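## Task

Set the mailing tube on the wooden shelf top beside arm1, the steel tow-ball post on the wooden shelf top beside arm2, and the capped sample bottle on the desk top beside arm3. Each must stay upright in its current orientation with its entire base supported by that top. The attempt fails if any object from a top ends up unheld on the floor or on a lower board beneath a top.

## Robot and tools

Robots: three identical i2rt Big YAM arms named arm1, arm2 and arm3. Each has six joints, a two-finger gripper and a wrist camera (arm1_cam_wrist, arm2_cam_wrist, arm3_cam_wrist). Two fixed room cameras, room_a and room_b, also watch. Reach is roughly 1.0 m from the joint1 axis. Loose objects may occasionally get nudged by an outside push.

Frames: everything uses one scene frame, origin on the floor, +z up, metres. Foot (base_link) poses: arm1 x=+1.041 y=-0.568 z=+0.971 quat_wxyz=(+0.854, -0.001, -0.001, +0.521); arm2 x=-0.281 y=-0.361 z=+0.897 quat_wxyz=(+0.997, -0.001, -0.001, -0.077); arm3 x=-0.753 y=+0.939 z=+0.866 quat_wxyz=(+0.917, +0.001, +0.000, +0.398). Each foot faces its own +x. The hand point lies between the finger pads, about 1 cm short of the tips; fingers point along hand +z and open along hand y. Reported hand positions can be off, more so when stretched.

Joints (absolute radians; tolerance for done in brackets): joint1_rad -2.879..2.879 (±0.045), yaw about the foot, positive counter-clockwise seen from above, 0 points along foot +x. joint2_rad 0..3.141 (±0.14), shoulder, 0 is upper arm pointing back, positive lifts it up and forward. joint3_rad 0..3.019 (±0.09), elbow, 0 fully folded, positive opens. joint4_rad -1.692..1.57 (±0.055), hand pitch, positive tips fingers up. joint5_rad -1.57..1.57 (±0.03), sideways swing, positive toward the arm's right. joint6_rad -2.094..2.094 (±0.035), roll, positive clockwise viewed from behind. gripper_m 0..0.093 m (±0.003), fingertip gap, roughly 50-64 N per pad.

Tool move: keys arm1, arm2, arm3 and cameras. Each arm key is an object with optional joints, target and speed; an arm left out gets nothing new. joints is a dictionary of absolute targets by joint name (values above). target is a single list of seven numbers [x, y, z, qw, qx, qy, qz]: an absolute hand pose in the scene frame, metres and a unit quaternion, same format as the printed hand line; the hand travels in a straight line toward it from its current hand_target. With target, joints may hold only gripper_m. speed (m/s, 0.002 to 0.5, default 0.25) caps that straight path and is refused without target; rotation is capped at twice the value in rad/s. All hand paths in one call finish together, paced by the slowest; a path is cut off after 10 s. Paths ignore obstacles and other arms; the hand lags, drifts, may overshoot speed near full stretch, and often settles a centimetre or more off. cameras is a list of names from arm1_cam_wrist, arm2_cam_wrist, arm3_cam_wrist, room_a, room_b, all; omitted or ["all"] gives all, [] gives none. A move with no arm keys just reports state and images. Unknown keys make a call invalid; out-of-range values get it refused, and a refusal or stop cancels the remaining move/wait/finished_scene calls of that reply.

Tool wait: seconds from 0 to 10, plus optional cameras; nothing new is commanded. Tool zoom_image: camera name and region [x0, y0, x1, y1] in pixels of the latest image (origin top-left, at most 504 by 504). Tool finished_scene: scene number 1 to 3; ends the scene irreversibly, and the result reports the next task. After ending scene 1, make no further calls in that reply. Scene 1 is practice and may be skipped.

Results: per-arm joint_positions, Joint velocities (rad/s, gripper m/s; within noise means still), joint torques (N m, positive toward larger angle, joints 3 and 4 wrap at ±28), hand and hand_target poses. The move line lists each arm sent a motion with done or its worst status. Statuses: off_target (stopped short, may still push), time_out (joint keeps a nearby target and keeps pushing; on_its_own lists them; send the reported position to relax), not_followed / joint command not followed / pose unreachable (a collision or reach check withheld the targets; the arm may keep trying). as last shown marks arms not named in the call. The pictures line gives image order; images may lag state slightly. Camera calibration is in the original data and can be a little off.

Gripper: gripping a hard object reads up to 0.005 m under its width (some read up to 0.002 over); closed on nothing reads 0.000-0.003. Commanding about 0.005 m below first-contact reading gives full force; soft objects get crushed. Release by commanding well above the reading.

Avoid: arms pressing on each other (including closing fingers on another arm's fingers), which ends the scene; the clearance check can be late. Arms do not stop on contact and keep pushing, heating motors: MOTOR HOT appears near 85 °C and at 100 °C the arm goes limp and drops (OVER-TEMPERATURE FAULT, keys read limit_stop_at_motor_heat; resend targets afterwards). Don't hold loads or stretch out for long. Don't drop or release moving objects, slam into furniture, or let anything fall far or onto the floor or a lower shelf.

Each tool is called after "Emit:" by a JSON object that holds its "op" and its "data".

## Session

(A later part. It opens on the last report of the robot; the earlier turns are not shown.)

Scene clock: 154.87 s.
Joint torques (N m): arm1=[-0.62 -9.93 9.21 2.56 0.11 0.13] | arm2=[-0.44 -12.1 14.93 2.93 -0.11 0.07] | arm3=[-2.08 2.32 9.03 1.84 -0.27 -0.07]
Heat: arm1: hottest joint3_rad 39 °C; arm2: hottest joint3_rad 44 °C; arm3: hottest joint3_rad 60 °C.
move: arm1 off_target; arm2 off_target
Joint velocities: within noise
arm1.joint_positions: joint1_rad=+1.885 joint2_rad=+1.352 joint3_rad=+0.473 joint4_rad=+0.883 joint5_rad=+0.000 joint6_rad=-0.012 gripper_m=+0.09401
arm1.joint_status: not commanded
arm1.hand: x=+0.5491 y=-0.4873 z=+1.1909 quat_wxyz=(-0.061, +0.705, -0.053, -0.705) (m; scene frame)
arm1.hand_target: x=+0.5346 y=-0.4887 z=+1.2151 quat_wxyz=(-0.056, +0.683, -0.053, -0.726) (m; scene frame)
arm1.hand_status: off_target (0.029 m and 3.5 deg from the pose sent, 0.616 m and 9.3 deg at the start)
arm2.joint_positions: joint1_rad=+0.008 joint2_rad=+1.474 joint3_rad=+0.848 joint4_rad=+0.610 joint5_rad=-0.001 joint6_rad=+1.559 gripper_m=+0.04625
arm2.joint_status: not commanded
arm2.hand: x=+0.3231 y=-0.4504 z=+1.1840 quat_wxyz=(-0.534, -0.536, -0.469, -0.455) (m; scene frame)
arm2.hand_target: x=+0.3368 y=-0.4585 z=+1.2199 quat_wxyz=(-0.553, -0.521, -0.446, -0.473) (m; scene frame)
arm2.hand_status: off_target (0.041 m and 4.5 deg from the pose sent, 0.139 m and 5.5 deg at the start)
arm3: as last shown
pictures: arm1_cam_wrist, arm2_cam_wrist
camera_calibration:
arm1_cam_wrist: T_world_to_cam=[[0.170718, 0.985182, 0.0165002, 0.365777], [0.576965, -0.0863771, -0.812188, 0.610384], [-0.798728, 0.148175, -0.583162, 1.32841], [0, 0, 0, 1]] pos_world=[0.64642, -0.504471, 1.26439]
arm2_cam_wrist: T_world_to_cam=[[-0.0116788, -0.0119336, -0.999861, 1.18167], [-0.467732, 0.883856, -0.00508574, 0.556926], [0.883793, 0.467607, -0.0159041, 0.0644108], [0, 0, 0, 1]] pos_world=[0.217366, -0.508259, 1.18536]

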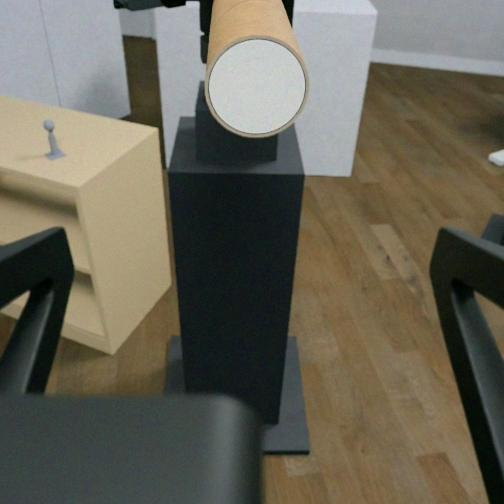

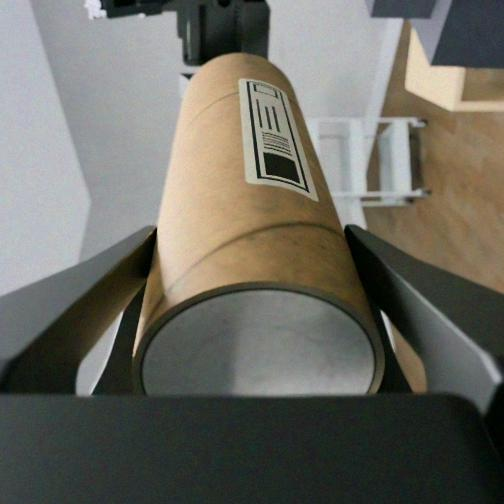

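Emit:
{"op": "move", "data": {"arm1": {"target":[0.424,-0.4714,1.202,0.0558,-0.6926,0.0539,0.7171],"speed":0.15}, "cameras": ["arm1_cam_wrist"]}}

Scene clock: 163.77 s.
Joint torques (N m): arm1=[-0.67 -14.1 9.61 1.46 0.09 0.13] | arm2=[-0.56 -12.57 14.95 2.99 -0.12 0.1] | arm3=[-1.9 2.37 9.01 1.81 -0.29 -0.06]
Heat: arm1: hottest joint3_rad 40 °C; arm2: hottest joint3_rad 44 °C; arm3: hottest joint3_rad 58 °C.
move: arm1 off_target
Joint velocities: within noise
arm1.joint_positions: joint1_rad=+1.885 joint2_rad=+1.624 joint3_rad=+0.764 joint4_rad=+0.871 joint5_rad=+0.000 joint6_rad=-0.012 gripper_m=+0.09401
arm1.joint_status: not commanded
arm1.hand: x=+0.4409 y=-0.4697 z=+1.1875 quat_wxyz=(-0.061, +0.702, -0.053, -0.708) (m; scene frame)
arm1.hand_target: x=+0.4253 y=-0.4716 z=+1.2021 quat_wxyz=(-0.056, +0.693, -0.054, -0.717) (m; scene frame)
arm1.hand_status: off_target (0.022 m and 1.7 deg from the pose sent, 0.127 m and 2.1 deg at the start)
arm2, arm3: as last shown
arm2.hand_target: x=+0.3367 y=-0.4585 z=+1.2198 quat_wxyz=(-0.553, -0.521, -0.446, -0.473) (m; scene frame)
pictures: arm1_cam_wrist
camera_calibration:
arm1_cam_wrist: T_world_to_cam=[[0.171197, 0.9851, 0.0164233, 0.366774], [0.57082, -0.0855868, -0.816602, 0.679843], [-0.803029, 0.149175, -0.576967, 1.23241], [0, 0, 0, 1]] pos_world=[0.5388, -0.486967, 1.2602]

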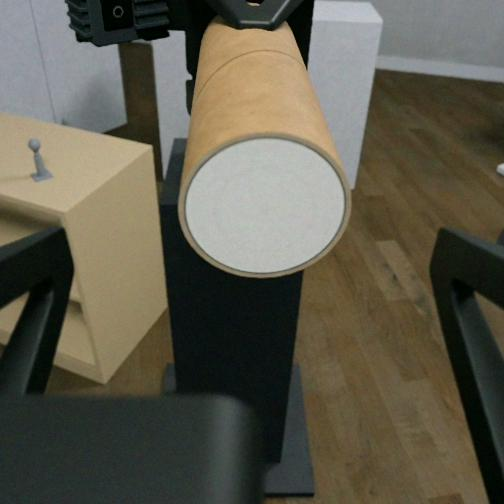

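Emit:
{"op": "move", "data": {"arm1": {"target":[0.372,-0.4605,1.199,0.0558,-0.6926,0.0539,0.7171],"speed":0.1}, "cameras": ["arm1_cam_wrist","arm2_cam_wrist"]}}

Scene clock: 172.47 s.
Joint torques (N m): arm1=[-1.14 -16.15 9.83 1.47 -0.06 0.13] | arm2=[-0.67 -11.99 14.82 3.02 -0.09 0.1] | arm3=[-2.08 2.55 9.01 1.84 -0.26 -0.06]
Heat: arm1: hottest joint3_rad 40 °C; arm2: hottest joint3_rad 44 °C; arm3: hottest joint3_rad 57 °C.
move: arm1 off_target
Joint velocities: within noise
arm1.joint_positions: joint1_rad=+1.885 joint2_rad=+1.739 joint3_rad=+0.917 joint4_rad=+0.832 joint5_rad=-0.002 joint6_rad=-0.012 gripper_m=+0.09401
arm1.joint_status: not commanded
arm1.hand: x=+0.3884 y=-0.4615 z=+1.1846 quat_wxyz=(-0.060, +0.702, -0.052, -0.707) (m; scene frame)
arm1.hand_target: x=+0.3733 y=-0.4607 z=+1.1993 quat_wxyz=(-0.056, +0.693, -0.054, -0.717) (m; scene frame)
arm1.hand_status: off_target (0.022 m and 1.7 deg from the pose sent, 0.070 m and 1.6 deg at the start)
arm2: as last shown
arm3.joint_positions: joint1_rad=-2.042 joint2_rad=+0.554 joint3_rad=+1.190 joint4_rad=-0.893 joint5_rad=-0.005 joint6_rad=+0.008 gripper_m=+0.09295
arm3.joint_status: not commanded
arm3.hand: x=-0.6553 y=+0.6725 z=+1.4168 quat_wxyz=(-0.502, -0.456, -0.648, +0.346) (m; scene frame)
arm3.hand_target: x=-0.6583 y=+0.6753 z=+1.4216 quat_wxyz=(-0.502, -0.455, -0.647, +0.350) (m; scene frame)
arm3.hand_status: not commanded
pictures: arm1_cam_wrist, arm2_cam_wrist
camera_calibration:
arm1_cam_wrist: T_world_to_cam=[[0.169402, 0.98541, 0.0164354, 0.368541], [0.571292, -0.0845951, -0.816375, 0.708202], [-0.803074, 0.147685, -0.577288, 1.18709], [0, 0, 0, 1]] pos_world=[0.486301, -0.478569, 1.2574]
arm2_cam_wrist: T_world_to_cam=[[-0.0116788, -0.0119336, -0.999861, 1.18167], [-0.467732, 0.883856, -0.00508574, 0.556926], [0.883793, 0.467607, -0.0159041, 0.0644108], [0, 0, 0, 1]] pos_world=[0.217366, -0.508259, 1.18536]

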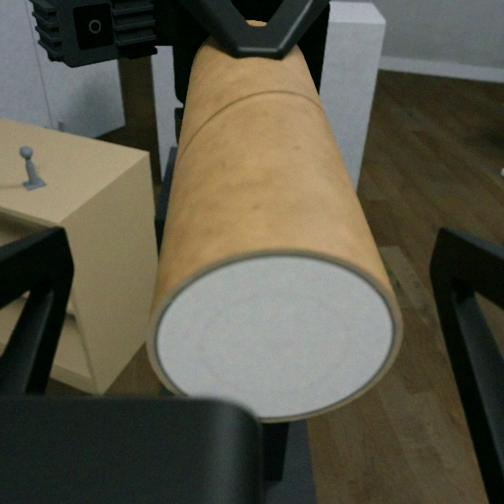

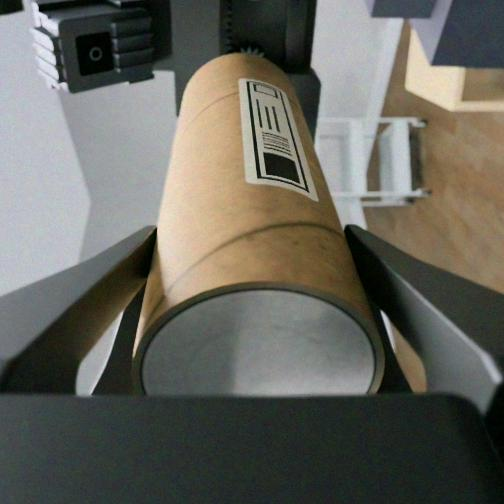

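Emit:
{"op": "move", "data": {"arm1": {"joints":{"joint1_rad":1.869}}, "cameras": ["arm1_cam_wrist"]}}

Scene clock: 179.47 s.
Joint torques (N m): arm1=[-1.79 -16.21 9.8 1.44 -0.05 0.13] | arm2=[-1.38 -11.99 14.75 2.86 -0.08 0.08] | arm3=[-1.79 2.43 8.98 1.76 -0.27 -0.08]
Heat: arm1: hottest joint3_rad 41 °C; arm2: hottest joint3_rad 44 °C; arm3: hottest joint3_rad 56 °C.
move: arm1 done
Joint velocities: within noise
arm1.joint_positions: joint1_rad=+1.877 joint2_rad=+1.739 joint3_rad=+0.917 joint4_rad=+0.831 joint5_rad=-0.002 joint6_rad=-0.012 gripper_m=+0.09401
arm1.joint_status: all done
arm1.hand: x=+0.3892 y=-0.4568 z=+1.1844 quat_wxyz=(-0.063, +0.702, -0.055, -0.707) (m; scene frame)
arm1.hand_target: x=+0.3753 y=-0.4492 z=+1.1992 quat_wxyz=(-0.062, +0.692, -0.060, -0.717) (m; scene frame)
arm1.hand_status: not commanded
arm2, arm3: as last shown
pictures: arm1_cam_wrist
camera_calibration:
arm1_cam_wrist: T_world_to_cam=[[0.176456, 0.984171, 0.016446, 0.360455], [0.571291, -0.0887945, -0.81593, 0.705562], [-0.801555, 0.153371, -0.577916, 1.18968], [0, 0, 0, 1]] pos_world=[0.486904, -0.474562, 1.25729]

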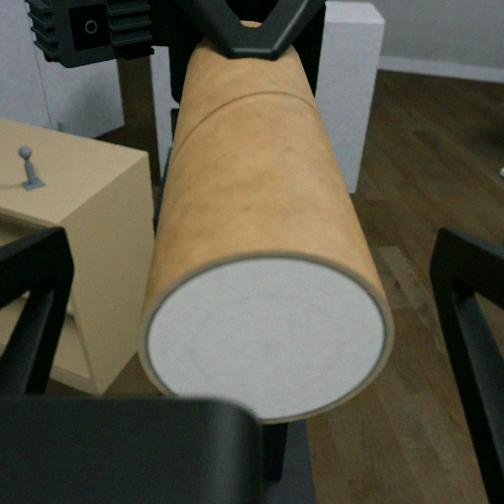

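Good. Grip and hand off.

Emit:
{"op": "move", "data": {"arm1": {"joints":{"gripper_m":0.055}}, "cameras": []}}

Emit:
{"op": "move", "data": {"arm1": {"joints":{"gripper_m":0.041}}, "cameras": ["arm1_cam_wrist","arm2_cam_wrist"]}}

Emit:
{"op": "move", "data": {"arm2": {"joints":{"gripper_m":0.093}}, "cameras": ["arm1_cam_wrist","arm2_cam_wrist"]}}

Scene clock: 186.80 s.
Joint torques (N m): arm1=[-2.08 -16.09 9.78 1.43 -0.05 0.13] | arm2=[-1.32 -12.16 14.72 2.99 -0.13 0.09] | arm3=[-2.02 2.49 8.94 1.81 -0.27 -0.07]
Heat: arm1: hottest joint3_rad 42 °C; arm2: hottest joint3_rad 44 °C; arm3: hottest joint3_rad 55 °C.
move: arm1 done
Joint velocities: within noise
arm1.joint_positions: joint1_rad=+1.877 joint2_rad=+1.739 joint3_rad=+0.917 joint4_rad=+0.831 joint5_rad=-0.002 joint6_rad=-0.012 gripper_m=+0.05519
arm1.joint_status: all done
arm1.hand: x=+0.3892 y=-0.4568 z=+1.1842 quat_wxyz=(-0.063, +0.702, -0.055, -0.707) (m; scene frame)
arm1.hand_target: x=+0.3753 y=-0.4492 z=+1.1990 quat_wxyz=(-0.062, +0.692, -0.060, -0.717) (m; scene frame)
arm1.hand_status: not commanded
arm2, arm3: as last shown
pictures: none
No camera images: "cameras" was empty.

Scene clock: 187.30 s.
Joint torques (N m): arm1=[-2.02 -16.21 9.8 1.43 -0.04 0.12] | arm2=[-0.32 -11.87 14.78 2.95 -0.14 0.05] | arm3=[-2.14 2.43 8.98 1.84 -0.26 -0.06]
Heat: arm1: hottest joint3_rad 42 °C; arm2: hottest joint3_rad 44 °C; arm3: hottest joint3_rad 55 °C.
move: arm1 off_target
Joint velocities: within noise
arm1.joint_positions: joint1_rad=+1.877 joint2_rad=+1.739 joint3_rad=+0.917 joint4_rad=+0.831 joint5_rad=-0.002 joint6_rad=-0.011 gripper_m=+0.04518
arm1.joint_status: gripper_m off_target (ended at +0.04520, target +0.04100)
arm1.hand: x=+0.3891 y=-0.4568 z=+1.1842 quat_wxyz=(-0.062, +0.702, -0.055, -0.707) (m; scene frame)
arm1.hand_target: x=+0.3753 y=-0.4492 z=+1.1990 quat_wxyz=(-0.062, +0.692, -0.060, -0.717) (m; scene frame)
arm1.hand_status: not commanded
arm2, arm3: as last shown
arm2.joint_positions: joint1_rad=+0.008 joint2_rad=+1.474 joint3_rad=+0.848 joint4_rad=+0.610 joint5_rad=-0.001 joint6_rad=+1.560 gripper_m=+0.04625
arm2.hand_target: x=+0.3367 y=-0.4585 z=+1.2198 quat_wxyz=(-0.553, -0.520, -0.446, -0.473) (m; scene frame)
pictures: arm1_cam_wrist, arm2_cam_wrist
camera_calibration:
arm1_cam_wrist: T_world_to_cam=[[0.176092, 0.98425, 0.0156292, 0.36172], [0.571513, -0.0892964, -0.81572, 0.704844], [-0.801476, 0.152574, -0.578236, 1.18947], [0, 0, 0, 1]] pos_world=[0.486805, -0.474564, 1.25709]
arm2_cam_wrist: T_world_to_cam=[[-0.0115511, -0.0115292, -0.999867, 1.18176], [-0.467726, 0.883861, -0.00478807, 0.556573], [0.883798, 0.467608, -0.0156021, 0.0640506], [0, 0, 0, 1]] pos_world=[0.217367, -0.508259, 1.18527]

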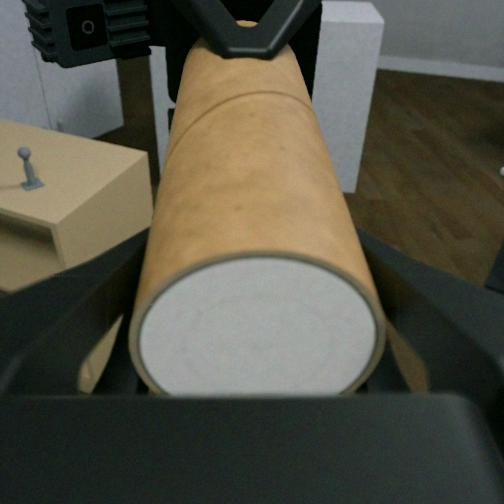

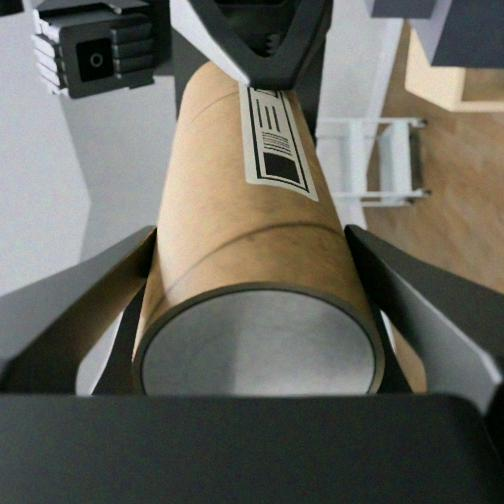

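Scene clock: 188.00 s.
Joint torques (N m): arm1=[-2.08 -16.32 9.77 1.43 -0.04 0.12] | arm2=[-0.56 -12.4 14.87 3 -0.09 0.06] | arm3=[-1.96 2.43 8.99 1.7 -0.27 -0.08]
Heat: arm1: hottest joint3_rad 42 °C; arm2: hottest joint3_rad 44 °C; arm3: hottest joint3_rad 55 °C.
move: arm2 done
Joint velocities: within noise
arm1.joint_positions: joint1_rad=+1.877 joint2_rad=+1.741 joint3_rad=+0.917 joint4_rad=+0.831 joint5_rad=-0.002 joint6_rad=-0.011 gripper_m=+0.04518
arm1.joint_status: not commanded
arm1.hand: x=+0.3890 y=-0.4568 z=+1.1832 quat_wxyz=(-0.062, +0.703, -0.055, -0.706) (m; scene frame)
arm1.hand_target: x=+0.3753 y=-0.4492 z=+1.1992 quat_wxyz=(-0.062, +0.692, -0.060, -0.717) (m; scene frame)
arm1.hand_status: not commanded
arm2.joint_positions: joint1_rad=+0.008 joint2_rad=+1.474 joint3_rad=+0.848 joint4_rad=+0.611 joint5_rad=-0.001 joint6_rad=+1.560 gripper_m=+0.09286
arm2.joint_status: all done
arm2.hand: x=+0.3231 y=-0.4504 z=+1.1844 quat_wxyz=(-0.534, -0.536, -0.468, -0.456) (m; scene frame)
arm2.hand_target: x=+0.3367 y=-0.4585 z=+1.2199 quat_wxyz=(-0.553, -0.520, -0.446, -0.474) (m; scene frame)
arm2.hand_status: not commanded
arm3: as last shown
pictures: arm1_cam_wrist, arm2_cam_wrist
camera_calibration:
arm1_cam_wrist: T_world_to_cam=[[0.176094, 0.984249, 0.015666, 0.361623], [0.572741, -0.0895009, -0.814836, 0.702424], [-0.800599, 0.15246, -0.579481, 1.18985], [0, 0, 0, 1]] pos_world=[0.486608, -0.474465, 1.25619]
arm2_cam_wrist: T_world_to_cam=[[-0.00967419, -0.0114552, -0.999888, 1.18172], [-0.467729, 0.883854, -0.00560042, 0.557536], [0.883819, 0.467622, -0.0139085, 0.0620485], [0, 0, 0, 1]] pos_world=[0.217368, -0.508259, 1.18557]

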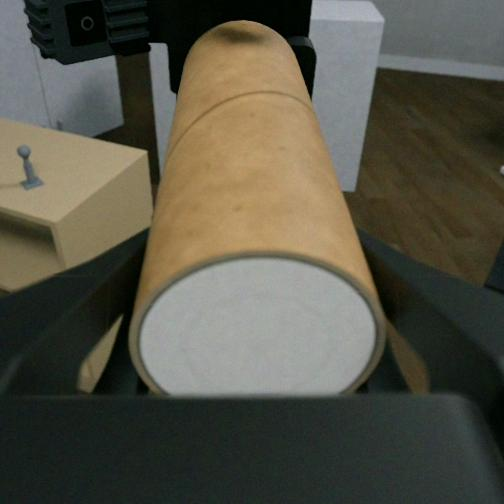

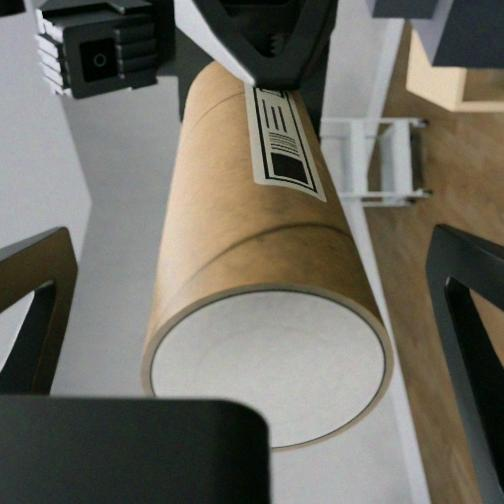

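Emit:
{"op": "move", "data": {"arm2": {"target":[0.202,-0.437,1.22,0.5534,0.5206,0.4454,0.4735],"speed":0.15}, "cameras": ["arm1_cam_wrist"]}}

Emit:
{"op": "move", "data": {"arm1": {"target":[0.56,-0.490,1.22,0.0558,-0.6926,0.0539,0.7171],"speed":0.2}, "arm2": {"joints":{"joint1_rad":0.6}}, "cameras": []}}

Emit:
{"op": "move", "data": {"arm1": {"joints":{"joint2_rad":0.6,"joint3_rad":1.4,"joint4_rad":-1.3,"joint5_rad":0}}, "cameras": ["arm1_cam_wrist"]}}

Emit:
{"op": "move", "data": {"arm1": {"joints":{"joint1_rad":-0.777}}, "cameras": ["arm1_cam_wrist","room_b"]}}

Scene clock: 214.40 s.
Joint torques (N m): arm1=[-2.02 -16.32 9.8 1.5 -0.03 0.12] | arm2=[-0.26 -9.29 9.83 1.89 -0.05 0.04] | arm3=[-2.02 2.49 8.98 1.84 -0.27 -0.07]
Heat: arm1: hottest joint3_rad 43 °C; arm2: hottest joint3_rad 45 °C; arm3: hottest joint3_rad 54 °C.
move: arm2 done
Joint velocities: within noise
arm1, arm3: as last shown
arm1.joint_positions: joint1_rad=+1.877 joint2_rad=+1.741 joint3_rad=+0.917 joint4_rad=+0.829 joint5_rad=-0.002 joint6_rad=-0.011 gripper_m=+0.04518
arm1.hand: x=+0.3890 y=-0.4568 z=+1.1828 quat_wxyz=(-0.062, +0.704, -0.055, -0.706) (m; scene frame)
arm2.joint_positions: joint1_rad=+0.008 joint2_rad=+1.116 joint3_rad=+0.573 joint4_rad=+0.590 joint5_rad=-0.001 joint6_rad=+1.560 gripper_m=+0.09295
arm2.joint_status: not commanded
arm2.hand: x=+0.2053 y=-0.4329 z=+1.2126 quat_wxyz=(-0.551, -0.519, -0.454, -0.470) (m; scene frame)
arm2.hand_target: x=+0.2020 y=-0.4369 z=+1.2199 quat_wxyz=(-0.553, -0.521, -0.445, -0.474) (m; scene frame)
arm2.hand_status: done (0.009 m and 1.1 deg from the pose sent, 0.127 m and 4.4 deg at the start)
pictures: arm1_cam_wrist
camera_calibration:
arm1_cam_wrist: T_world_to_cam=[[0.176101, 0.984246, 0.0157265, 0.361563], [0.573951, -0.0896854, -0.813964, 0.700544], [-0.79973, 0.152366, -0.580703, 1.19073], [0, 0, 0, 1]] pos_world=[0.486512, -0.474466, 1.25599]

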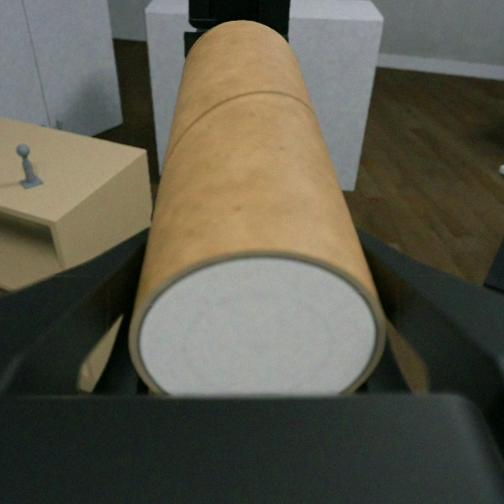

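Scene clock: 216.20 s.
Joint torques (N m): arm1=[-0.67 -10.99 6.13 1.43 -0.01 0.12] | arm2=[0.5 -9 9.98 1.65 -0.09 0.06] | arm3=[-2.02 2.43 8.98 1.83 -0.27 -0.06]
Heat: arm1: hottest joint3_rad 43 °C; arm2: hottest joint3_rad 45 °C; arm3: hottest joint3_rad 54 °C.
move: arm1 done; arm2 done
Joint velocities: within noise
arm1.joint_positions: joint1_rad=+1.877 joint2_rad=+1.266 joint3_rad=+0.473 joint4_rad=+0.832 joint5_rad=-0.005 joint6_rad=-0.011 gripper_m=+0.04518
arm1.joint_status: not commanded
arm1.hand: x=+0.5581 y=-0.4859 z=+1.2188 quat_wxyz=(-0.062, +0.692, -0.053, -0.717) (m; scene frame)
arm1.hand_target: x=+0.5600 y=-0.4900 z=+1.2199 quat_wxyz=(-0.056, +0.693, -0.054, -0.717) (m; scene frame)
arm1.hand_status: done (0.005 m and 0.8 deg from the pose sent, 0.178 m and 2.0 deg at the start)
arm2.joint_positions: joint1_rad=+0.590 joint2_rad=+1.116 joint3_rad=+0.573 joint4_rad=+0.590 joint5_rad=-0.001 joint6_rad=+1.560 gripper_m=+0.09295
arm2.joint_status: all done
arm2.hand: x=+0.1650 y=-0.1537 z=+1.2122 quat_wxyz=(-0.393, -0.367, -0.584, -0.608) (m; scene frame)
arm2.hand_target: x=+0.1605 y=-0.1504 z=+1.2195 quat_wxyz=(-0.388, -0.365, -0.580, -0.616) (m; scene frame)
arm2.hand_status: not commanded
arm3.joint_positions: joint1_rad=-2.042 joint2_rad=+0.554 joint3_rad=+1.190 joint4_rad=-0.893 joint5_rad=-0.006 joint6_rad=+0.008 gripper_m=+0.09295
arm3.joint_status: not commanded
arm3.hand: x=-0.6552 y=+0.6725 z=+1.4168 quat_wxyz=(-0.502, -0.456, -0.648, +0.346) (m; scene frame)
arm3.hand_target: x=-0.6582 y=+0.6753 z=+1.4216 quat_wxyz=(-0.502, -0.455, -0.647, +0.350) (m; scene frame)
arm3.hand_status: not commanded
pictures: none
No camera images: "cameras" was empty.

Scene clock: 218.37 s.
Joint torques (N m): arm1=[-0.67 -1.61 8.77 1.32 0.1 0.11] | arm2=[1.44 -8.47 9.95 1.89 -0.08 0.09] | arm3=[-2.02 2.43 8.95 1.76 -0.26 -0.06]
Heat: arm1: hottest joint3_rad 43 °C; arm2: hottest joint3_rad 44 °C; arm3: hottest joint3_rad 54 °C.
move: arm1 done
Joint velocities: within noise
arm1.joint_positions: joint1_rad=+1.877 joint2_rad=+0.606 joint3_rad=+1.371 joint4_rad=-1.291 joint5_rad=-0.002 joint6_rad=-0.011 gripper_m=+0.04518
arm1.joint_status: all done
arm1.hand: x=+0.8038 y=-0.5269 z=+1.5121 quat_wxyz=(-0.043, +0.865, -0.068, -0.496) (m; scene frame)
arm1.hand_target: x=+0.8113 y=-0.5295 z=+1.5257 quat_wxyz=(-0.041, +0.858, -0.069, -0.508) (m; scene frame)
arm1.hand_status: not commanded
arm2, arm3: as last shown
pictures: arm1_cam_wrist
camera_calibration:
arm1_cam_wrist: T_world_to_cam=[[0.166105, 0.985947, 0.0178363, 0.358106], [0.902074, -0.144619, -0.406629, -0.1844], [-0.398335, 0.0836329, -0.913419, 1.86855], [0, 0, 0, 1]] pos_world=[0.851167, -0.536013, 1.6254]

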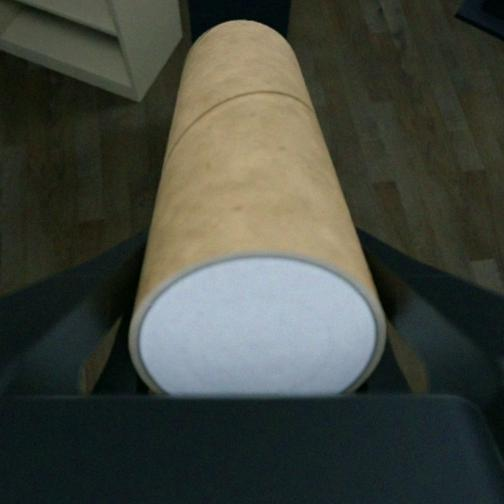

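Scene clock: 220.73 s.
Joint torques (N m): arm1=[-2.08 -1.55 8.76 1.33 0.06 0.12] | arm2=[0.5 -9.29 10.03 1.68 -0.05 0.11] | arm3=[-2.02 2.49 8.98 1.81 -0.26 -0.07]
Heat: arm1: hottest joint3_rad 43 °C; arm2: hottest joint3_rad 44 °C; arm3: hottest joint3_rad 53 °C.
move: arm1 done
Joint velocities: within noise
arm1.joint_positions: joint1_rad=-0.769 joint2_rad=+0.606 joint3_rad=+1.371 joint4_rad=-1.291 joint5_rad=-0.001 joint6_rad=-0.011 gripper_m=+0.04524
arm1.joint_status: all done
arm1.hand: x=+1.2662 y=-0.4903 z=+1.5129 quat_wxyz=(-0.493, +0.147, -0.854, -0.078) (m; scene frame)
arm1.hand_target: x=+1.2595 y=-0.4947 z=+1.5266 quat_wxyz=(-0.505, +0.137, -0.849, -0.080) (m; scene frame)
arm1.hand_status: not commanded
arm2, arm3: as last shown
pictures: arm1_cam_wrist, room_b
camera_calibration:
arm1_cam_wrist: T_world_to_cam=[[0.321293, -0.946746, 0.0210497, -0.903736], [-0.860962, -0.301293, -0.409837, 1.56458], [0.394354, 0.113555, -0.911916, 1.05914], [0, 0, 0, 1]] pos_world=[1.21974, -0.50448, 1.62609]

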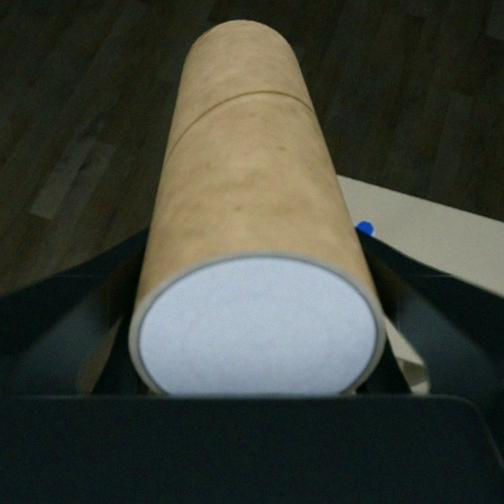

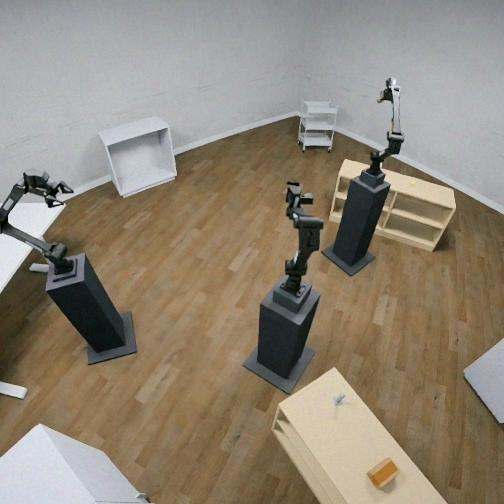

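Emit:
{"op": "move", "data": {"arm1": {"target":[1.675,-0.357,0.90,0,-0.159,0.9873,0]}, "cameras": ["arm1_cam_wrist","room_b"]}}

Scene clock: 238.33 s.
Joint torques (N m): arm1=[-1.9 -24.06 9.73 -0.5 -0.02 0.14] | arm2=[0.44 -8.18 9.94 1.7 -0.03 0.09] | arm3=[-2.08 2.37 9.02 1.78 -0.27 -0.06]
Heat: arm1: hottest joint3_rad 43 °C; arm2: hottest joint3_rad 43 °C; arm3: hottest joint3_rad 53 °C.
move: arm1 off_target
Joint velocities: within noise
arm1.joint_positions: joint1_rad=-0.769 joint2_rad=+2.321 joint3_rad=+1.784 joint4_rad=-1.065 joint5_rad=-0.001 joint6_rad=-0.010 gripper_m=+0.04523
arm1.joint_status: not commanded
arm1.hand: x=+1.6566 y=-0.3591 z=+0.8893 quat_wxyz=(+0.015, +0.168, -0.986, +0.003) (m; scene frame)
arm1.hand_target: x=+1.6743 y=-0.3572 z=+0.9005 quat_wxyz=(+0.000, +0.159, -0.987, +0.000) (m; scene frame)
arm1.hand_status: off_target (0.021 m and 2.0 deg from the pose sent, 0.749 m and 60.0 deg at the start)
arm2, arm3: as last shown
pictures: arm1_cam_wrist, room_b
camera_calibration:
arm1_cam_wrist: T_world_to_cam=[[0.336508, -0.941609, 0.0116131, -0.906879], [-0.749767, -0.260446, 0.60829, 0.609602], [-0.569747, -0.213401, -0.79363, 1.6961], [0, 0, 0, 1]] pos_world=[1.72858, -0.333206, 0.985795]

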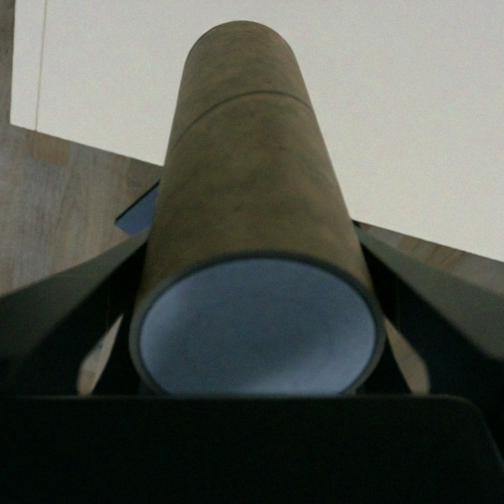

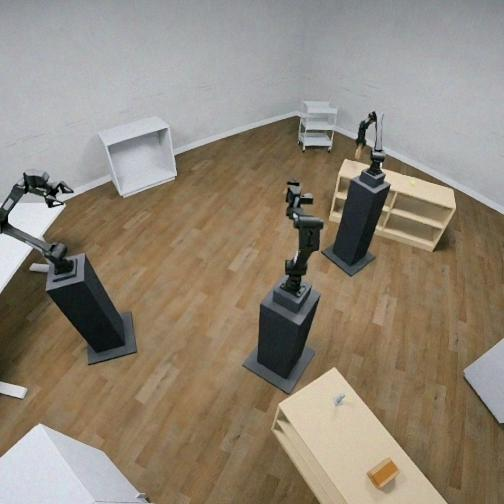

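Emit:
{"op": "move", "data": {"arm1": {"target":[1.672,-0.357,0.80,0,-0.159,0.9873,0],"speed":0.12}, "cameras": ["arm1_cam_wrist"]}}

Emit:
{"op": "move", "data": {"arm1": {"target":[1.672,-0.357,0.765,0,-0.159,0.9873,0],"speed":0.06}, "cameras": ["arm1_cam_wrist"]}}

Scene clock: 255.53 s.
Joint torques (N m): arm1=[-1.73 -24.53 8.4 0.54 -0.03 0.13] | arm2=[1.14 -8.76 10.06 1.88 -0.04 0.06] | arm3=[-2.08 2.43 9.01 1.8 -0.27 -0.07]
Heat: arm1: hottest joint3_rad 45 °C; arm2: hottest joint3_rad 42 °C; arm3: hottest joint3_rad 53 °C.
move: arm1 off_target
Joint velocities: within noise
arm1.joint_positions: joint1_rad=-0.769 joint2_rad=+2.473 joint3_rad=+1.784 joint4_rad=-0.928 joint5_rad=-0.001 joint6_rad=-0.009 gripper_m=+0.04523
arm1.joint_status: not commanded
arm1.hand: x=+1.6516 y=-0.3610 z=+0.7933 quat_wxyz=(+0.022, +0.167, -0.986, +0.004) (m; scene frame)
arm1.hand_target: x=+1.6714 y=-0.3572 z=+0.8007 quat_wxyz=(+0.000, +0.159, -0.987, +0.000) (m; scene frame)
arm1.hand_status: off_target (0.022 m and 2.7 deg from the pose sent, 0.090 m and 2.0 deg at the start)
arm2, arm3: as last shown
pictures: arm1_cam_wrist
camera_calibration:
arm1_cam_wrist: T_world_to_cam=[[0.335525, -0.941962, 0.0114108, -0.904158], [-0.741898, -0.25676, 0.619404, 0.643314], [-0.580525, -0.216291, -0.78499, 1.6265], [0, 0, 0, 1]] pos_world=[1.72487, -0.334708, 0.888632]

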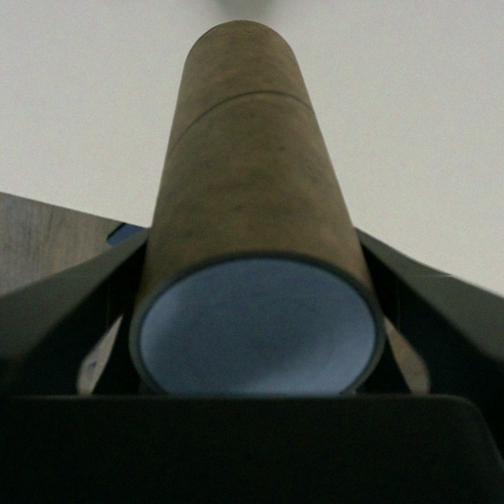

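Scene clock: 256.97 s.
Joint torques (N m): arm1=[-1.73 -24.41 8.44 0.55 -0.02 0.14] | arm2=[0.15 -8.41 10.13 1.8 -0.03 0.1] | arm3=[-1.96 2.49 8.98 1.84 -0.28 -0.06]
Heat: arm1: hottest joint3_rad 45 °C; arm2: hottest joint3_rad 42 °C; arm3: hottest joint3_rad 53 °C.
move: arm1 off_target
Joint velocities: within noise
arm1.joint_positions: joint1_rad=-0.769 joint2_rad=+2.532 joint3_rad=+1.796 joint4_rad=-0.884 joint5_rad=-0.001 joint6_rad=-0.008 gripper_m=+0.04523
arm1.joint_status: not commanded
arm1.hand: x=+1.6492 y=-0.3619 z=+0.7589 quat_wxyz=(+0.024, +0.167, -0.986, +0.004) (m; scene frame)
arm1.hand_target: x=+1.6711 y=-0.3573 z=+0.7658 quat_wxyz=(+0.000, +0.159, -0.987, +0.000) (m; scene frame)
arm1.hand_status: off_target (0.024 m and 2.9 deg from the pose sent, 0.035 m and 2.7 deg at the start)
arm2, arm3: as last shown
pictures: arm1_cam_wrist
camera_calibration:
arm1_cam_wrist: T_world_to_cam=[[0.335263, -0.942056, 0.0113858, -0.903404], [-0.739729, -0.255735, 0.622416, 0.65708], [-0.583438, -0.217095, -0.782604, 1.60072], [0, 0, 0, 1]] pos_world=[1.72286, -0.335508, 0.854042]

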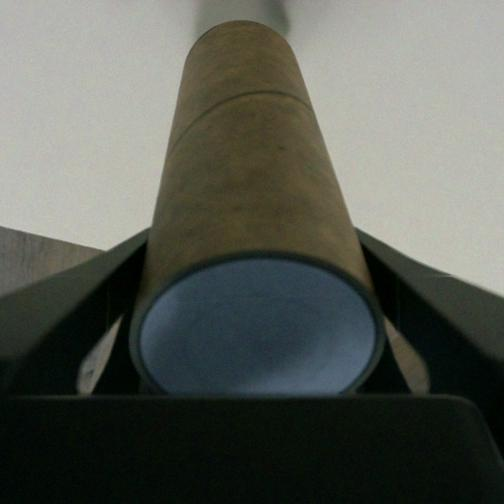

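Emit:
{"op": "move", "data": {"arm1": {"target":[1.672,-0.357,0.748,0.0259,-0.1589,0.987,0.0042],"speed":0.04}, "cameras": ["arm1_cam_wrist"]}}

Scene clock: 271.67 s.
Joint torques (N m): arm1=[-1.73 -24 5.45 0.76 -0.01 0.14] | arm2=[0.91 -8.88 10.03 1.76 -0.01 0.08] | arm3=[-2.02 2.37 8.99 1.8 -0.27 -0.06]
Heat: arm1: hottest joint3_rad 44 °C; arm2: hottest joint3_rad 41 °C; arm3: hottest joint3_rad 52 °C.
move: arm1 off_target
Joint velocities: within noise
arm1.joint_positions: joint1_rad=-0.769 joint2_rad=+2.534 joint3_rad=+1.796 joint4_rad=-0.779 joint5_rad=-0.001 joint6_rad=-0.008 gripper_m=+0.04522
arm1.joint_status: not commanded
arm1.hand: x=+1.6733 y=-0.3537 z=+0.7583 quat_wxyz=(-0.027, +0.167, -0.986, -0.004) (m; scene frame)
arm1.hand_target: x=+1.6719 y=-0.3569 z=+0.7483 quat_wxyz=(-0.026, +0.159, -0.987, -0.004) (m; scene frame)
arm1.hand_status: off_target (0.011 m and 0.9 deg from the pose sent, 0.026 m and 5.8 deg at the start)
arm2, arm3: as last shown
pictures: arm1_cam_wrist
camera_calibration:
arm1_cam_wrist: T_world_to_cam=[[0.333912, -0.942517, 0.0128239, -0.902834], [-0.796657, -0.274914, 0.538293, 0.829726], [-0.503825, -0.189959, -0.84266, 1.53802], [0, 0, 0, 1]] pos_world=[1.73737, -0.330671, 0.860972]

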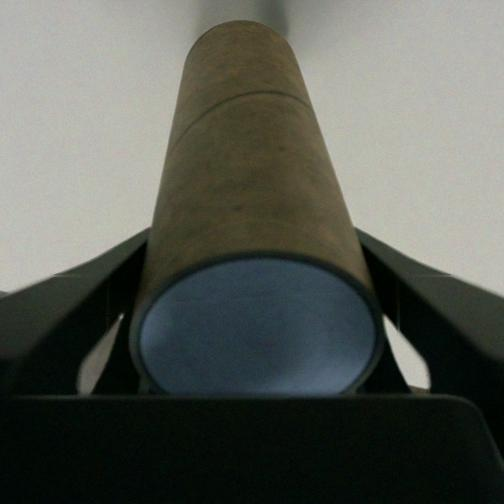

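Emit:
{"op": "move", "data": {"arm1": {"target":[1.672,-0.357,0.742,0,-0.159,0.9873,0],"speed":0.04}, "cameras": ["arm1_cam_wrist"]}}

Scene clock: 277.87 s.
Joint torques (N m): arm1=[-1.67 -24.23 8.32 -0.18 -0.02 0.13] | arm2=[0.91 -8.18 9.99 1.99 -0.03 0.06] | arm3=[-2.14 2.37 8.99 1.78 -0.28 -0.05]
Heat: arm1: hottest joint3_rad 44 °C; arm2: hottest joint3_rad 41 °C; arm3: hottest joint3_rad 52 °C.
move: arm1 off_target
Joint velocities: within noise
arm1.joint_positions: joint1_rad=-0.769 joint2_rad=+2.574 joint3_rad=+1.815 joint4_rad=-0.834 joint5_rad=-0.001 joint6_rad=-0.008 gripper_m=+0.04522
arm1.joint_status: not commanded
arm1.hand: x=+1.6563 y=-0.3596 z=+0.7379 quat_wxyz=(+0.010, +0.167, -0.986, +0.002) (m; scene frame)
arm1.hand_target: x=+1.6715 y=-0.3571 z=+0.7424 quat_wxyz=(+0.000, +0.159, -0.987, +0.000) (m; scene frame)
arm1.hand_status: off_target (0.016 m and 1.5 deg from the pose sent, 0.016 m and 3.3 deg at the start)
arm2, arm3: as last shown
pictures: arm1_cam_wrist
camera_calibration:
arm1_cam_wrist: T_world_to_cam=[[0.334633, -0.942274, 0.0118042, -0.902652], [-0.755983, -0.260955, 0.600327, 0.71742], [-0.562592, -0.209813, -0.799668, 1.56965], [0, 0, 0, 1]] pos_world=[1.72749, -0.333998, 0.835168]

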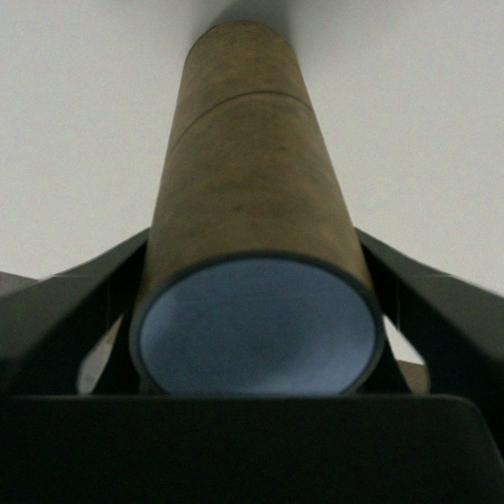

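Emit:
{"op": "move", "data": {"arm1": {"target":[1.672,-0.357,0.734,0.0086,-0.159,0.9872,0.0014],"speed":0.03}, "cameras": ["arm1_cam_wrist"]}}

Emit:
{"op": "move", "data": {"arm1": {"target":[1.672,-0.357,0.726,0.0086,-0.159,0.9872,0.0014],"speed":0.03}, "cameras": ["arm1_cam_wrist"]}}

Scene clock: 284.63 s.
Joint torques (N m): arm1=[-1.73 -24.06 7.51 0.76 -0.02 0.13] | arm2=[0.91 -8.94 9.99 1.74 -0.07 0.05] | arm3=[-1.9 2.32 9.01 1.8 -0.26 -0.07]
Heat: arm1: hottest joint3_rad 44 °C; arm2: hottest joint3_rad 41 °C; arm3: hottest joint3_rad 52 °C.
move: arm1 off_target
Joint velocities: within noise
arm1.joint_positions: joint1_rad=-0.769 joint2_rad=+2.578 joint3_rad=+1.815 joint4_rad=-0.821 joint5_rad=-0.001 joint6_rad=-0.008 gripper_m=+0.04522
arm1.joint_status: not commanded
arm1.hand: x=+1.6579 y=-0.3590 z=+0.7352 quat_wxyz=(+0.005, +0.167, -0.986, +0.002) (m; scene frame)
arm1.hand_target: x=+1.6715 y=-0.3571 z=+0.7344 quat_wxyz=(-0.009, +0.159, -0.987, -0.001) (m; scene frame)
arm1.hand_status: off_target (0.014 m and 1.9 deg from the pose sent, 0.016 m and 2.3 deg at the start)
arm2.joint_positions: joint1_rad=+0.590 joint2_rad=+1.116 joint3_rad=+0.573 joint4_rad=+0.590 joint5_rad=-0.001 joint6_rad=+1.560 gripper_m=+0.09295
arm2.joint_status: not commanded
arm2.hand: x=+0.1650 y=-0.1537 z=+1.2122 quat_wxyz=(-0.393, -0.367, -0.584, -0.608) (m; scene frame)
arm2.hand_target: x=+0.1605 y=-0.1504 z=+1.2195 quat_wxyz=(-0.388, -0.365, -0.580, -0.616) (m; scene frame)
arm2.hand_status: not commanded
arm3.joint_positions: joint1_rad=-2.042 joint2_rad=+0.554 joint3_rad=+1.190 joint4_rad=-0.893 joint5_rad=-0.006 joint6_rad=+0.008 gripper_m=+0.09295
arm3.joint_status: not commanded
arm3.hand: x=-0.6552 y=+0.6725 z=+1.4168 quat_wxyz=(-0.502, -0.456, -0.648, +0.346) (m; scene frame)
arm3.hand_target: x=-0.6582 y=+0.6753 z=+1.4216 quat_wxyz=(-0.502, -0.455, -0.647, +0.350) (m; scene frame)
arm3.hand_status: not commanded
pictures: arm1_cam_wrist
camera_calibration:
arm1_cam_wrist: T_world_to_cam=[[0.334548, -0.942304, 0.0118865, -0.902605], [-0.760938, -0.262674, 0.593276, 0.733087], [-0.555924, -0.207524, -0.804912, 1.56208], [0, 0, 0, 1]] pos_world=[1.7282, -0.333796, 0.833145]

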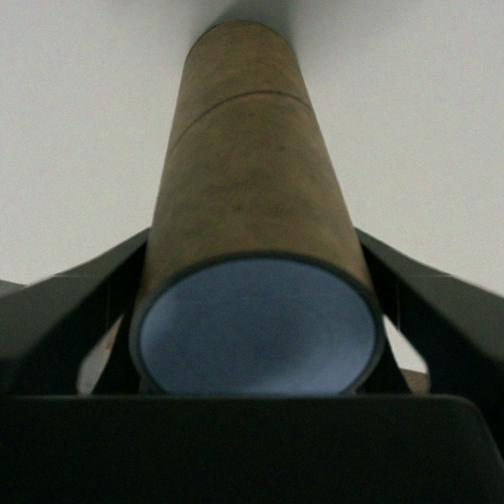

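Scene clock: 285.60 s.
Joint torques (N m): arm1=[-1.73 -23.12 7.84 0.72 -0.02 0.13] | arm2=[0.79 -9.17 9.95 1.81 -0.07 0.08] | arm3=[-2.02 2.49 9.01 1.76 -0.27 -0.06]
Heat: arm1: hottest joint3_rad 44 °C; arm2: hottest joint3_rad 41 °C; arm3: hottest joint3_rad 52 °C.
move: arm1 off_target
Joint velocities: within noise
arm1.joint_positions: joint1_rad=-0.769 joint2_rad=+2.582 joint3_rad=+1.815 joint4_rad=-0.814 joint5_rad=-0.001 joint6_rad=-0.008 gripper_m=+0.04522
arm1.joint_status: not commanded
arm1.hand: x=+1.6582 y=-0.3589 z=+0.7326 quat_wxyz=(+0.004, +0.167, -0.986, +0.001) (m; scene frame)
arm1.hand_target: x=+1.6714 y=-0.3571 z=+0.7266 quat_wxyz=(-0.009, +0.159, -0.987, -0.001) (m; scene frame)
arm1.hand_status: off_target (0.015 m and 1.7 deg from the pose sent, 0.017 m and 1.9 deg at the start)
arm2, arm3: as last shown
pictures: arm1_cam_wrist
camera_calibration:
arm1_cam_wrist: T_world_to_cam=[[0.334157, -0.942442, 0.0119077, -0.901963], [-0.762719, -0.262968, 0.590853, 0.739511], [-0.553713, -0.20652, -0.806691, 1.55814], [0, 0, 0, 1]] pos_world=[1.7282, -0.333794, 0.830737]

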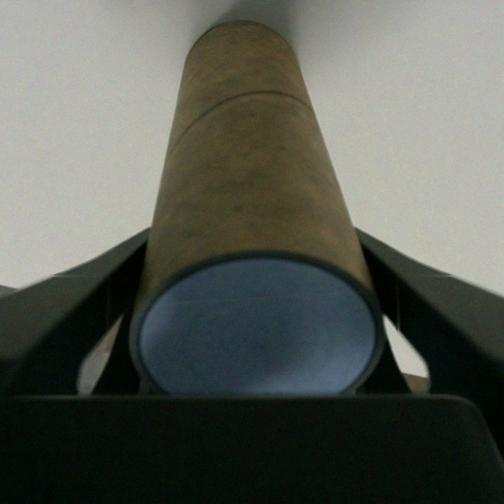

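Emit:
{"op": "move", "data": {"arm1": {"target":[1.672,-0.357,0.717,0.0086,-0.159,0.9872,0.0014],"speed":0.03}, "cameras": ["arm1_cam_wrist"]}}

Scene clock: 291.73 s.
Joint torques (N m): arm1=[-1.73 -22.18 7.71 0.77 -0.02 0.13] | arm2=[1.26 -8.18 10.13 1.66 -0.04 0.09] | arm3=[-2.02 2.43 8.95 1.78 -0.27 -0.06]
Heat: arm1: hottest joint3_rad 44 °C; arm2: hottest joint3_rad 41 °C; arm3: hottest joint3_rad 52 °C.
move: arm1 off_target
Joint velocities: within noise
arm1.joint_positions: joint1_rad=-0.769 joint2_rad=+2.588 joint3_rad=+1.826 joint4_rad=-0.805 joint5_rad=-0.001 joint6_rad=-0.007 gripper_m=+0.04522
arm1.joint_status: not commanded
arm1.hand: x=+1.6635 y=-0.3571 z=+0.7320 quat_wxyz=(-0.003, +0.167, -0.986, +0.000) (m; scene frame)
arm1.hand_target: x=+1.6712 y=-0.3572 z=+0.7174 quat_wxyz=(-0.009, +0.159, -0.987, -0.001) (m; scene frame)
arm1.hand_status: off_target (0.017 m and 1.1 deg from the pose sent, 0.021 m and 1.7 deg at the start)
arm2, arm3: as last shown
pictures: arm1_cam_wrist
camera_calibration:
arm1_cam_wrist: T_world_to_cam=[[0.33365, -0.94262, 0.0120815, -0.901438], [-0.77043, -0.265272, 0.579714, 0.764568], [-0.543245, -0.20273, -0.81473, 1.55087], [0, 0, 0, 1]] pos_world=[1.73231, -0.332488, 0.831201]

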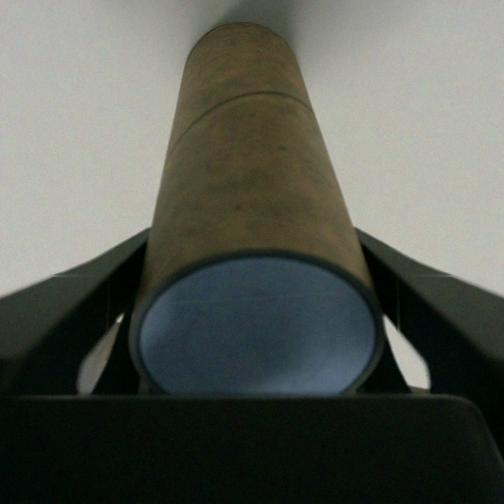

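Emit:
{"op": "move", "data": {"arm1": {"target":[1.670,-0.357,0.726,0,-0.159,0.9873,0],"speed":0.03}, "cameras": ["arm1_cam_wrist"]}}

Emit:
{"op": "move", "data": {"arm1": {"joints":{"gripper_m":0.058}}, "cameras": ["arm1_cam_wrist"]}}

Emit:
{"op": "move", "data": {"arm1": {"joints":{"gripper_m":0.093}}, "cameras": ["arm1_cam_wrist"]}}

Scene clock: 299.77 s.
Joint torques (N m): arm1=[-1.61 -23.18 7.92 -0.2 -0.02 0.14] | arm2=[0.26 -8.94 10.09 1.66 -0.06 0.08] | arm3=[-2.08 2.43 8.99 1.78 -0.27 -0.06]
Heat: arm1: hottest joint3_rad 44 °C; arm2: hottest joint3_rad 40 °C; arm3: hottest joint3_rad 52 °C.
move: arm1 done
Joint velocities: within noise
arm1.joint_positions: joint1_rad=-0.769 joint2_rad=+2.588 joint3_rad=+1.828 joint4_rad=-0.810 joint5_rad=-0.001 joint6_rad=-0.007 gripper_m=+0.04522
arm1.joint_status: not commanded
arm1.hand: x=+1.6631 y=-0.3573 z=+0.7324 quat_wxyz=(-0.001, +0.166, -0.986, +0.000) (m; scene frame)
arm1.hand_target: x=+1.6696 y=-0.3570 z=+0.7261 quat_wxyz=(+0.000, +0.159, -0.987, +0.000) (m; scene frame)
arm1.hand_status: done (0.009 m and 0.9 deg from the pose sent, 0.009 m and 0.9 deg at the start)
arm2, arm3: as last shown
pictures: arm1_cam_wrist
camera_calibration:
arm1_cam_wrist: T_world_to_cam=[[0.333295, -0.942745, 0.0120838, -0.900833], [-0.768666, -0.264285, 0.5825, 0.759381], [-0.545955, -0.203433, -0.812741, 1.55371], [0, 0, 0, 1]] pos_world=[1.73221, -0.332488, 0.83131]

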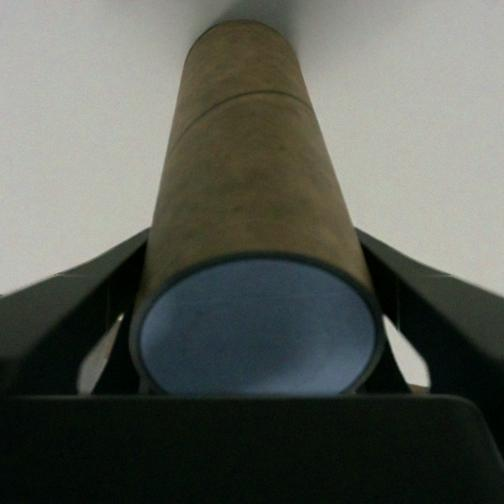

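Scene clock: 300.50 s.
Joint torques (N m): arm1=[-1.61 -24.23 7.82 -0.17 -0.02 0.14] | arm2=[0.79 -8.59 10.03 1.74 -0.04 0.06] | arm3=[-2.08 2.43 8.95 1.76 -0.26 -0.06]
Heat: arm1: hottest joint3_rad 44 °C; arm2: hottest joint3_rad 40 °C; arm3: hottest joint3_rad 52 °C.
move: arm1 done
Joint velocities: within noise
arm1.joint_positions: joint1_rad=-0.769 joint2_rad=+2.601 joint3_rad=+1.828 joint4_rad=-0.813 joint5_rad=-0.001 joint6_rad=-0.007 gripper_m=+0.05792
arm1.joint_status: all done
arm1.hand: x=+1.6577 y=-0.3591 z=+0.7240 quat_wxyz=(+0.007, +0.166, -0.986, +0.002) (m; scene frame)
arm1.hand_target: x=+1.6696 y=-0.3570 z=+0.7262 quat_wxyz=(+0.000, +0.159, -0.987, +0.000) (m; scene frame)
arm1.hand_status: not commanded
arm2, arm3: as last shown
pictures: arm1_cam_wrist
camera_calibration:
arm1_cam_wrist: T_world_to_cam=[[0.333505, -0.942673, 0.0118875, -0.900914], [-0.759713, -0.261267, 0.595463, 0.736507], [-0.558222, -0.207621, -0.803295, 1.55548], [0, 0, 0, 1]] pos_world=[1.72829, -0.333894, 0.821652]

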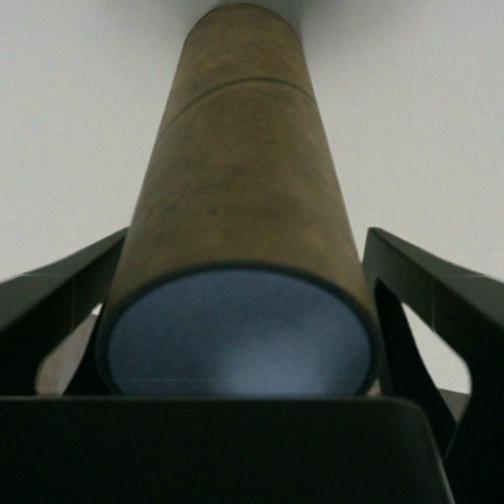

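Scene clock: 301.13 s.
Joint torques (N m): arm1=[-1.61 -24.23 7.82 -0.16 -0.02 0.13] | arm2=[1.03 -8.94 10.04 1.7 -0.09 0.09] | arm3=[-1.9 2.32 9.03 1.73 -0.26 -0.06]
Heat: arm1: hottest joint3_rad 44 °C; arm2: hottest joint3_rad 40 °C; arm3: hottest joint3_rad 52 °C.
move: arm1 done
Joint velocities: within noise
arm1.joint_positions: joint1_rad=-0.769 joint2_rad=+2.601 joint3_rad=+1.828 joint4_rad=-0.813 joint5_rad=-0.001 joint6_rad=-0.007 gripper_m=+0.09279
arm1.joint_status: all done
arm1.hand: x=+1.6577 y=-0.3591 z=+0.7240 quat_wxyz=(+0.007, +0.166, -0.986, +0.002) (m; scene frame)
arm1.hand_target: x=+1.6696 y=-0.3570 z=+0.7262 quat_wxyz=(+0.000, +0.159, -0.987, +0.000) (m; scene frame)
arm1.hand_status: not commanded
arm2, arm3: as last shown
pictures: arm1_cam_wrist
camera_calibration:
arm1_cam_wrist: T_world_to_cam=[[0.333505, -0.942673, 0.0118875, -0.900914], [-0.759713, -0.261267, 0.595463, 0.736507], [-0.558222, -0.207621, -0.803295, 1.55548], [0, 0, 0, 1]] pos_world=[1.72829, -0.333894, 0.821652]

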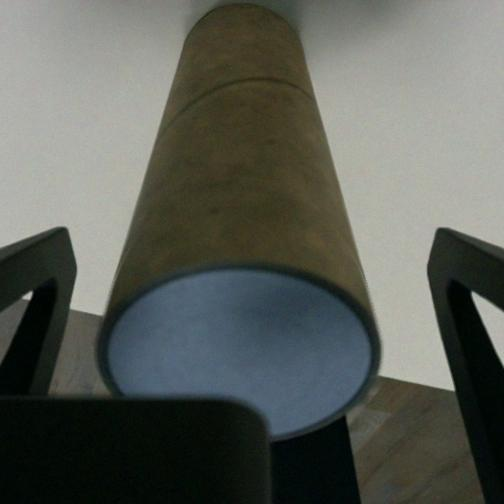

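Emit:
{"op": "move", "data": {"arm1": {"target":[1.668,-0.357,0.90,0,-0.159,0.9873,0],"speed":0.15}, "cameras": ["arm1_cam_wrist"]}}

Emit:
{"op": "move", "data": {"arm1": {"target":[1.70,-0.575,0.92,0,0.0105,1,0],"speed":0.2}, "cameras": ["arm1_cam_wrist","room_b","room_a"]}}

Scene clock: 311.17 s.
Joint torques (N m): arm1=[-1.55 -26.23 6.26 -0.17 -0.02 0.14] | arm2=[1.38 -8.7 9.94 1.78 -0.03 0.09] | arm3=[-2.02 2.55 9.01 1.8 -0.26 -0.05]
Heat: arm1: hottest joint3_rad 44 °C; arm2: hottest joint3_rad 40 °C; arm3: hottest joint3_rad 52 °C.
move: arm1 done
Joint velocities: within noise
arm1.joint_positions: joint1_rad=-0.769 joint2_rad=+2.328 joint3_rad=+1.809 joint4_rad=-1.052 joint5_rad=-0.001 joint6_rad=-0.007 gripper_m=+0.09290
arm1.joint_status: not commanded
arm1.hand: x=+1.6690 y=-0.3549 z=+0.8937 quat_wxyz=(-0.001, +0.166, -0.986, +0.000) (m; scene frame)
arm1.hand_target: x=+1.6680 y=-0.3569 z=+0.8998 quat_wxyz=(+0.000, +0.159, -0.987, +0.000) (m; scene frame)
arm1.hand_status: done (0.007 m and 0.9 deg from the pose sent, 0.176 m and 1.2 deg at the start)
arm2, arm3: as last shown
pictures: arm1_cam_wrist
camera_calibration:
arm1_cam_wrist: T_world_to_cam=[[0.333315, -0.942738, 0.0120724, -0.902602], [-0.768862, -0.264384, 0.582196, 0.671177], [-0.545667, -0.203337, -0.812959, 1.68824], [0, 0, 0, 1]] pos_world=[1.73811, -0.330188, 0.992609]

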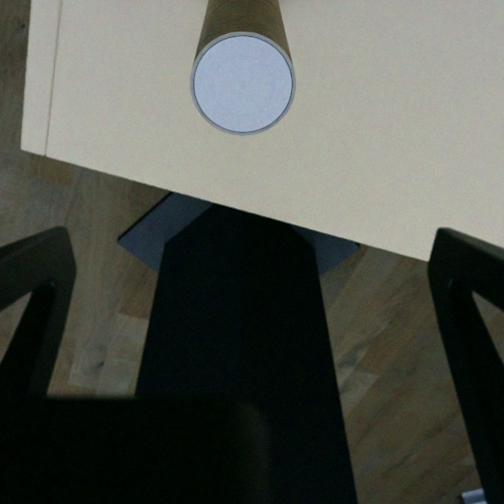

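Scene clock: 313.20 s.
Joint torques (N m): arm1=[-0.79 -25.29 8.9 -0.21 -0.02 0.13] | arm2=[0.73 -8.47 10.04 1.88 -0.05 0.1] | arm3=[-1.9 2.49 8.99 1.8 -0.27 -0.07]
Heat: arm1: hottest joint3_rad 44 °C; arm2: hottest joint3_rad 40 °C; arm3: hottest joint3_rad 52 °C.
move: arm1 off_target
Joint velocities: within noise
arm1.joint_positions: joint1_rad=-1.113 joint2_rad=+2.292 joint3_rad=+1.763 joint4_rad=-1.080 joint5_rad=+0.000 joint6_rad=-0.001 gripper_m=+0.09290
arm1.joint_status: not commanded
arm1.hand: x=+1.6840 y=-0.5792 z=+0.9018 quat_wxyz=(+0.018, -0.008, -1.000, +0.000) (m; scene frame)
arm1.hand_target: x=+1.6994 y=-0.5749 z=+0.9203 quat_wxyz=(+0.000, -0.010, -1.000, +0.000) (m; scene frame)
arm1.hand_status: off_target (0.025 m and 2.1 deg from the pose sent, 0.224 m and 20.3 deg at the start)
arm2, arm3: as last shown
pictures: arm1_cam_wrist, room_a, room_b
camera_calibration:
arm1_cam_wrist: T_world_to_cam=[[-0.0103562, -0.99988, 0.0115634, -0.573013], [-0.789971, 0.0152708, 0.612954, 0.788501], [-0.613056, -0.0027869, -0.790034, 1.86637], [0, 0, 0, 1]] pos_world=[1.76115, -0.579784, 0.99781]

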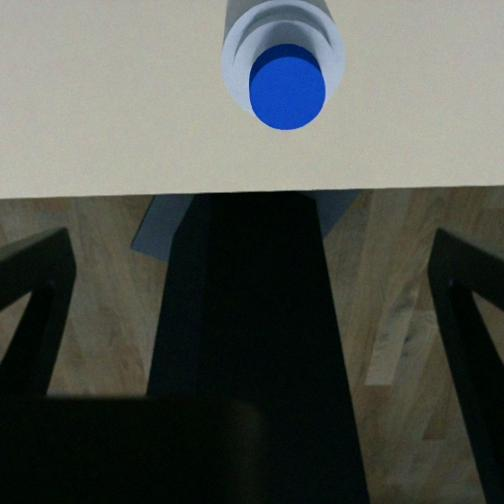

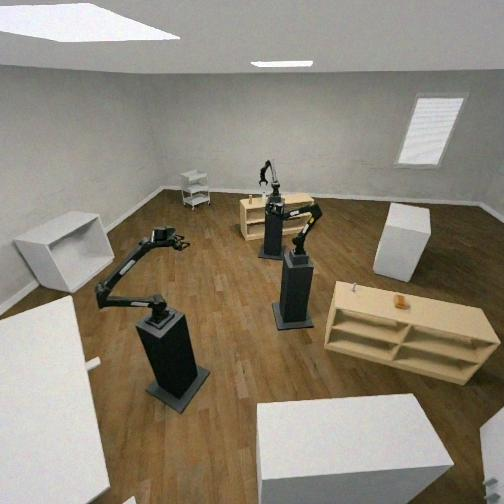

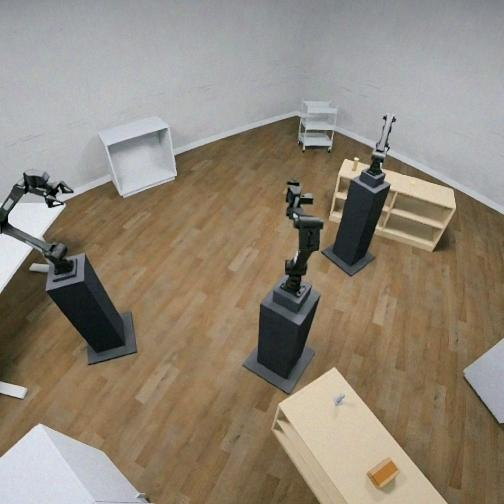

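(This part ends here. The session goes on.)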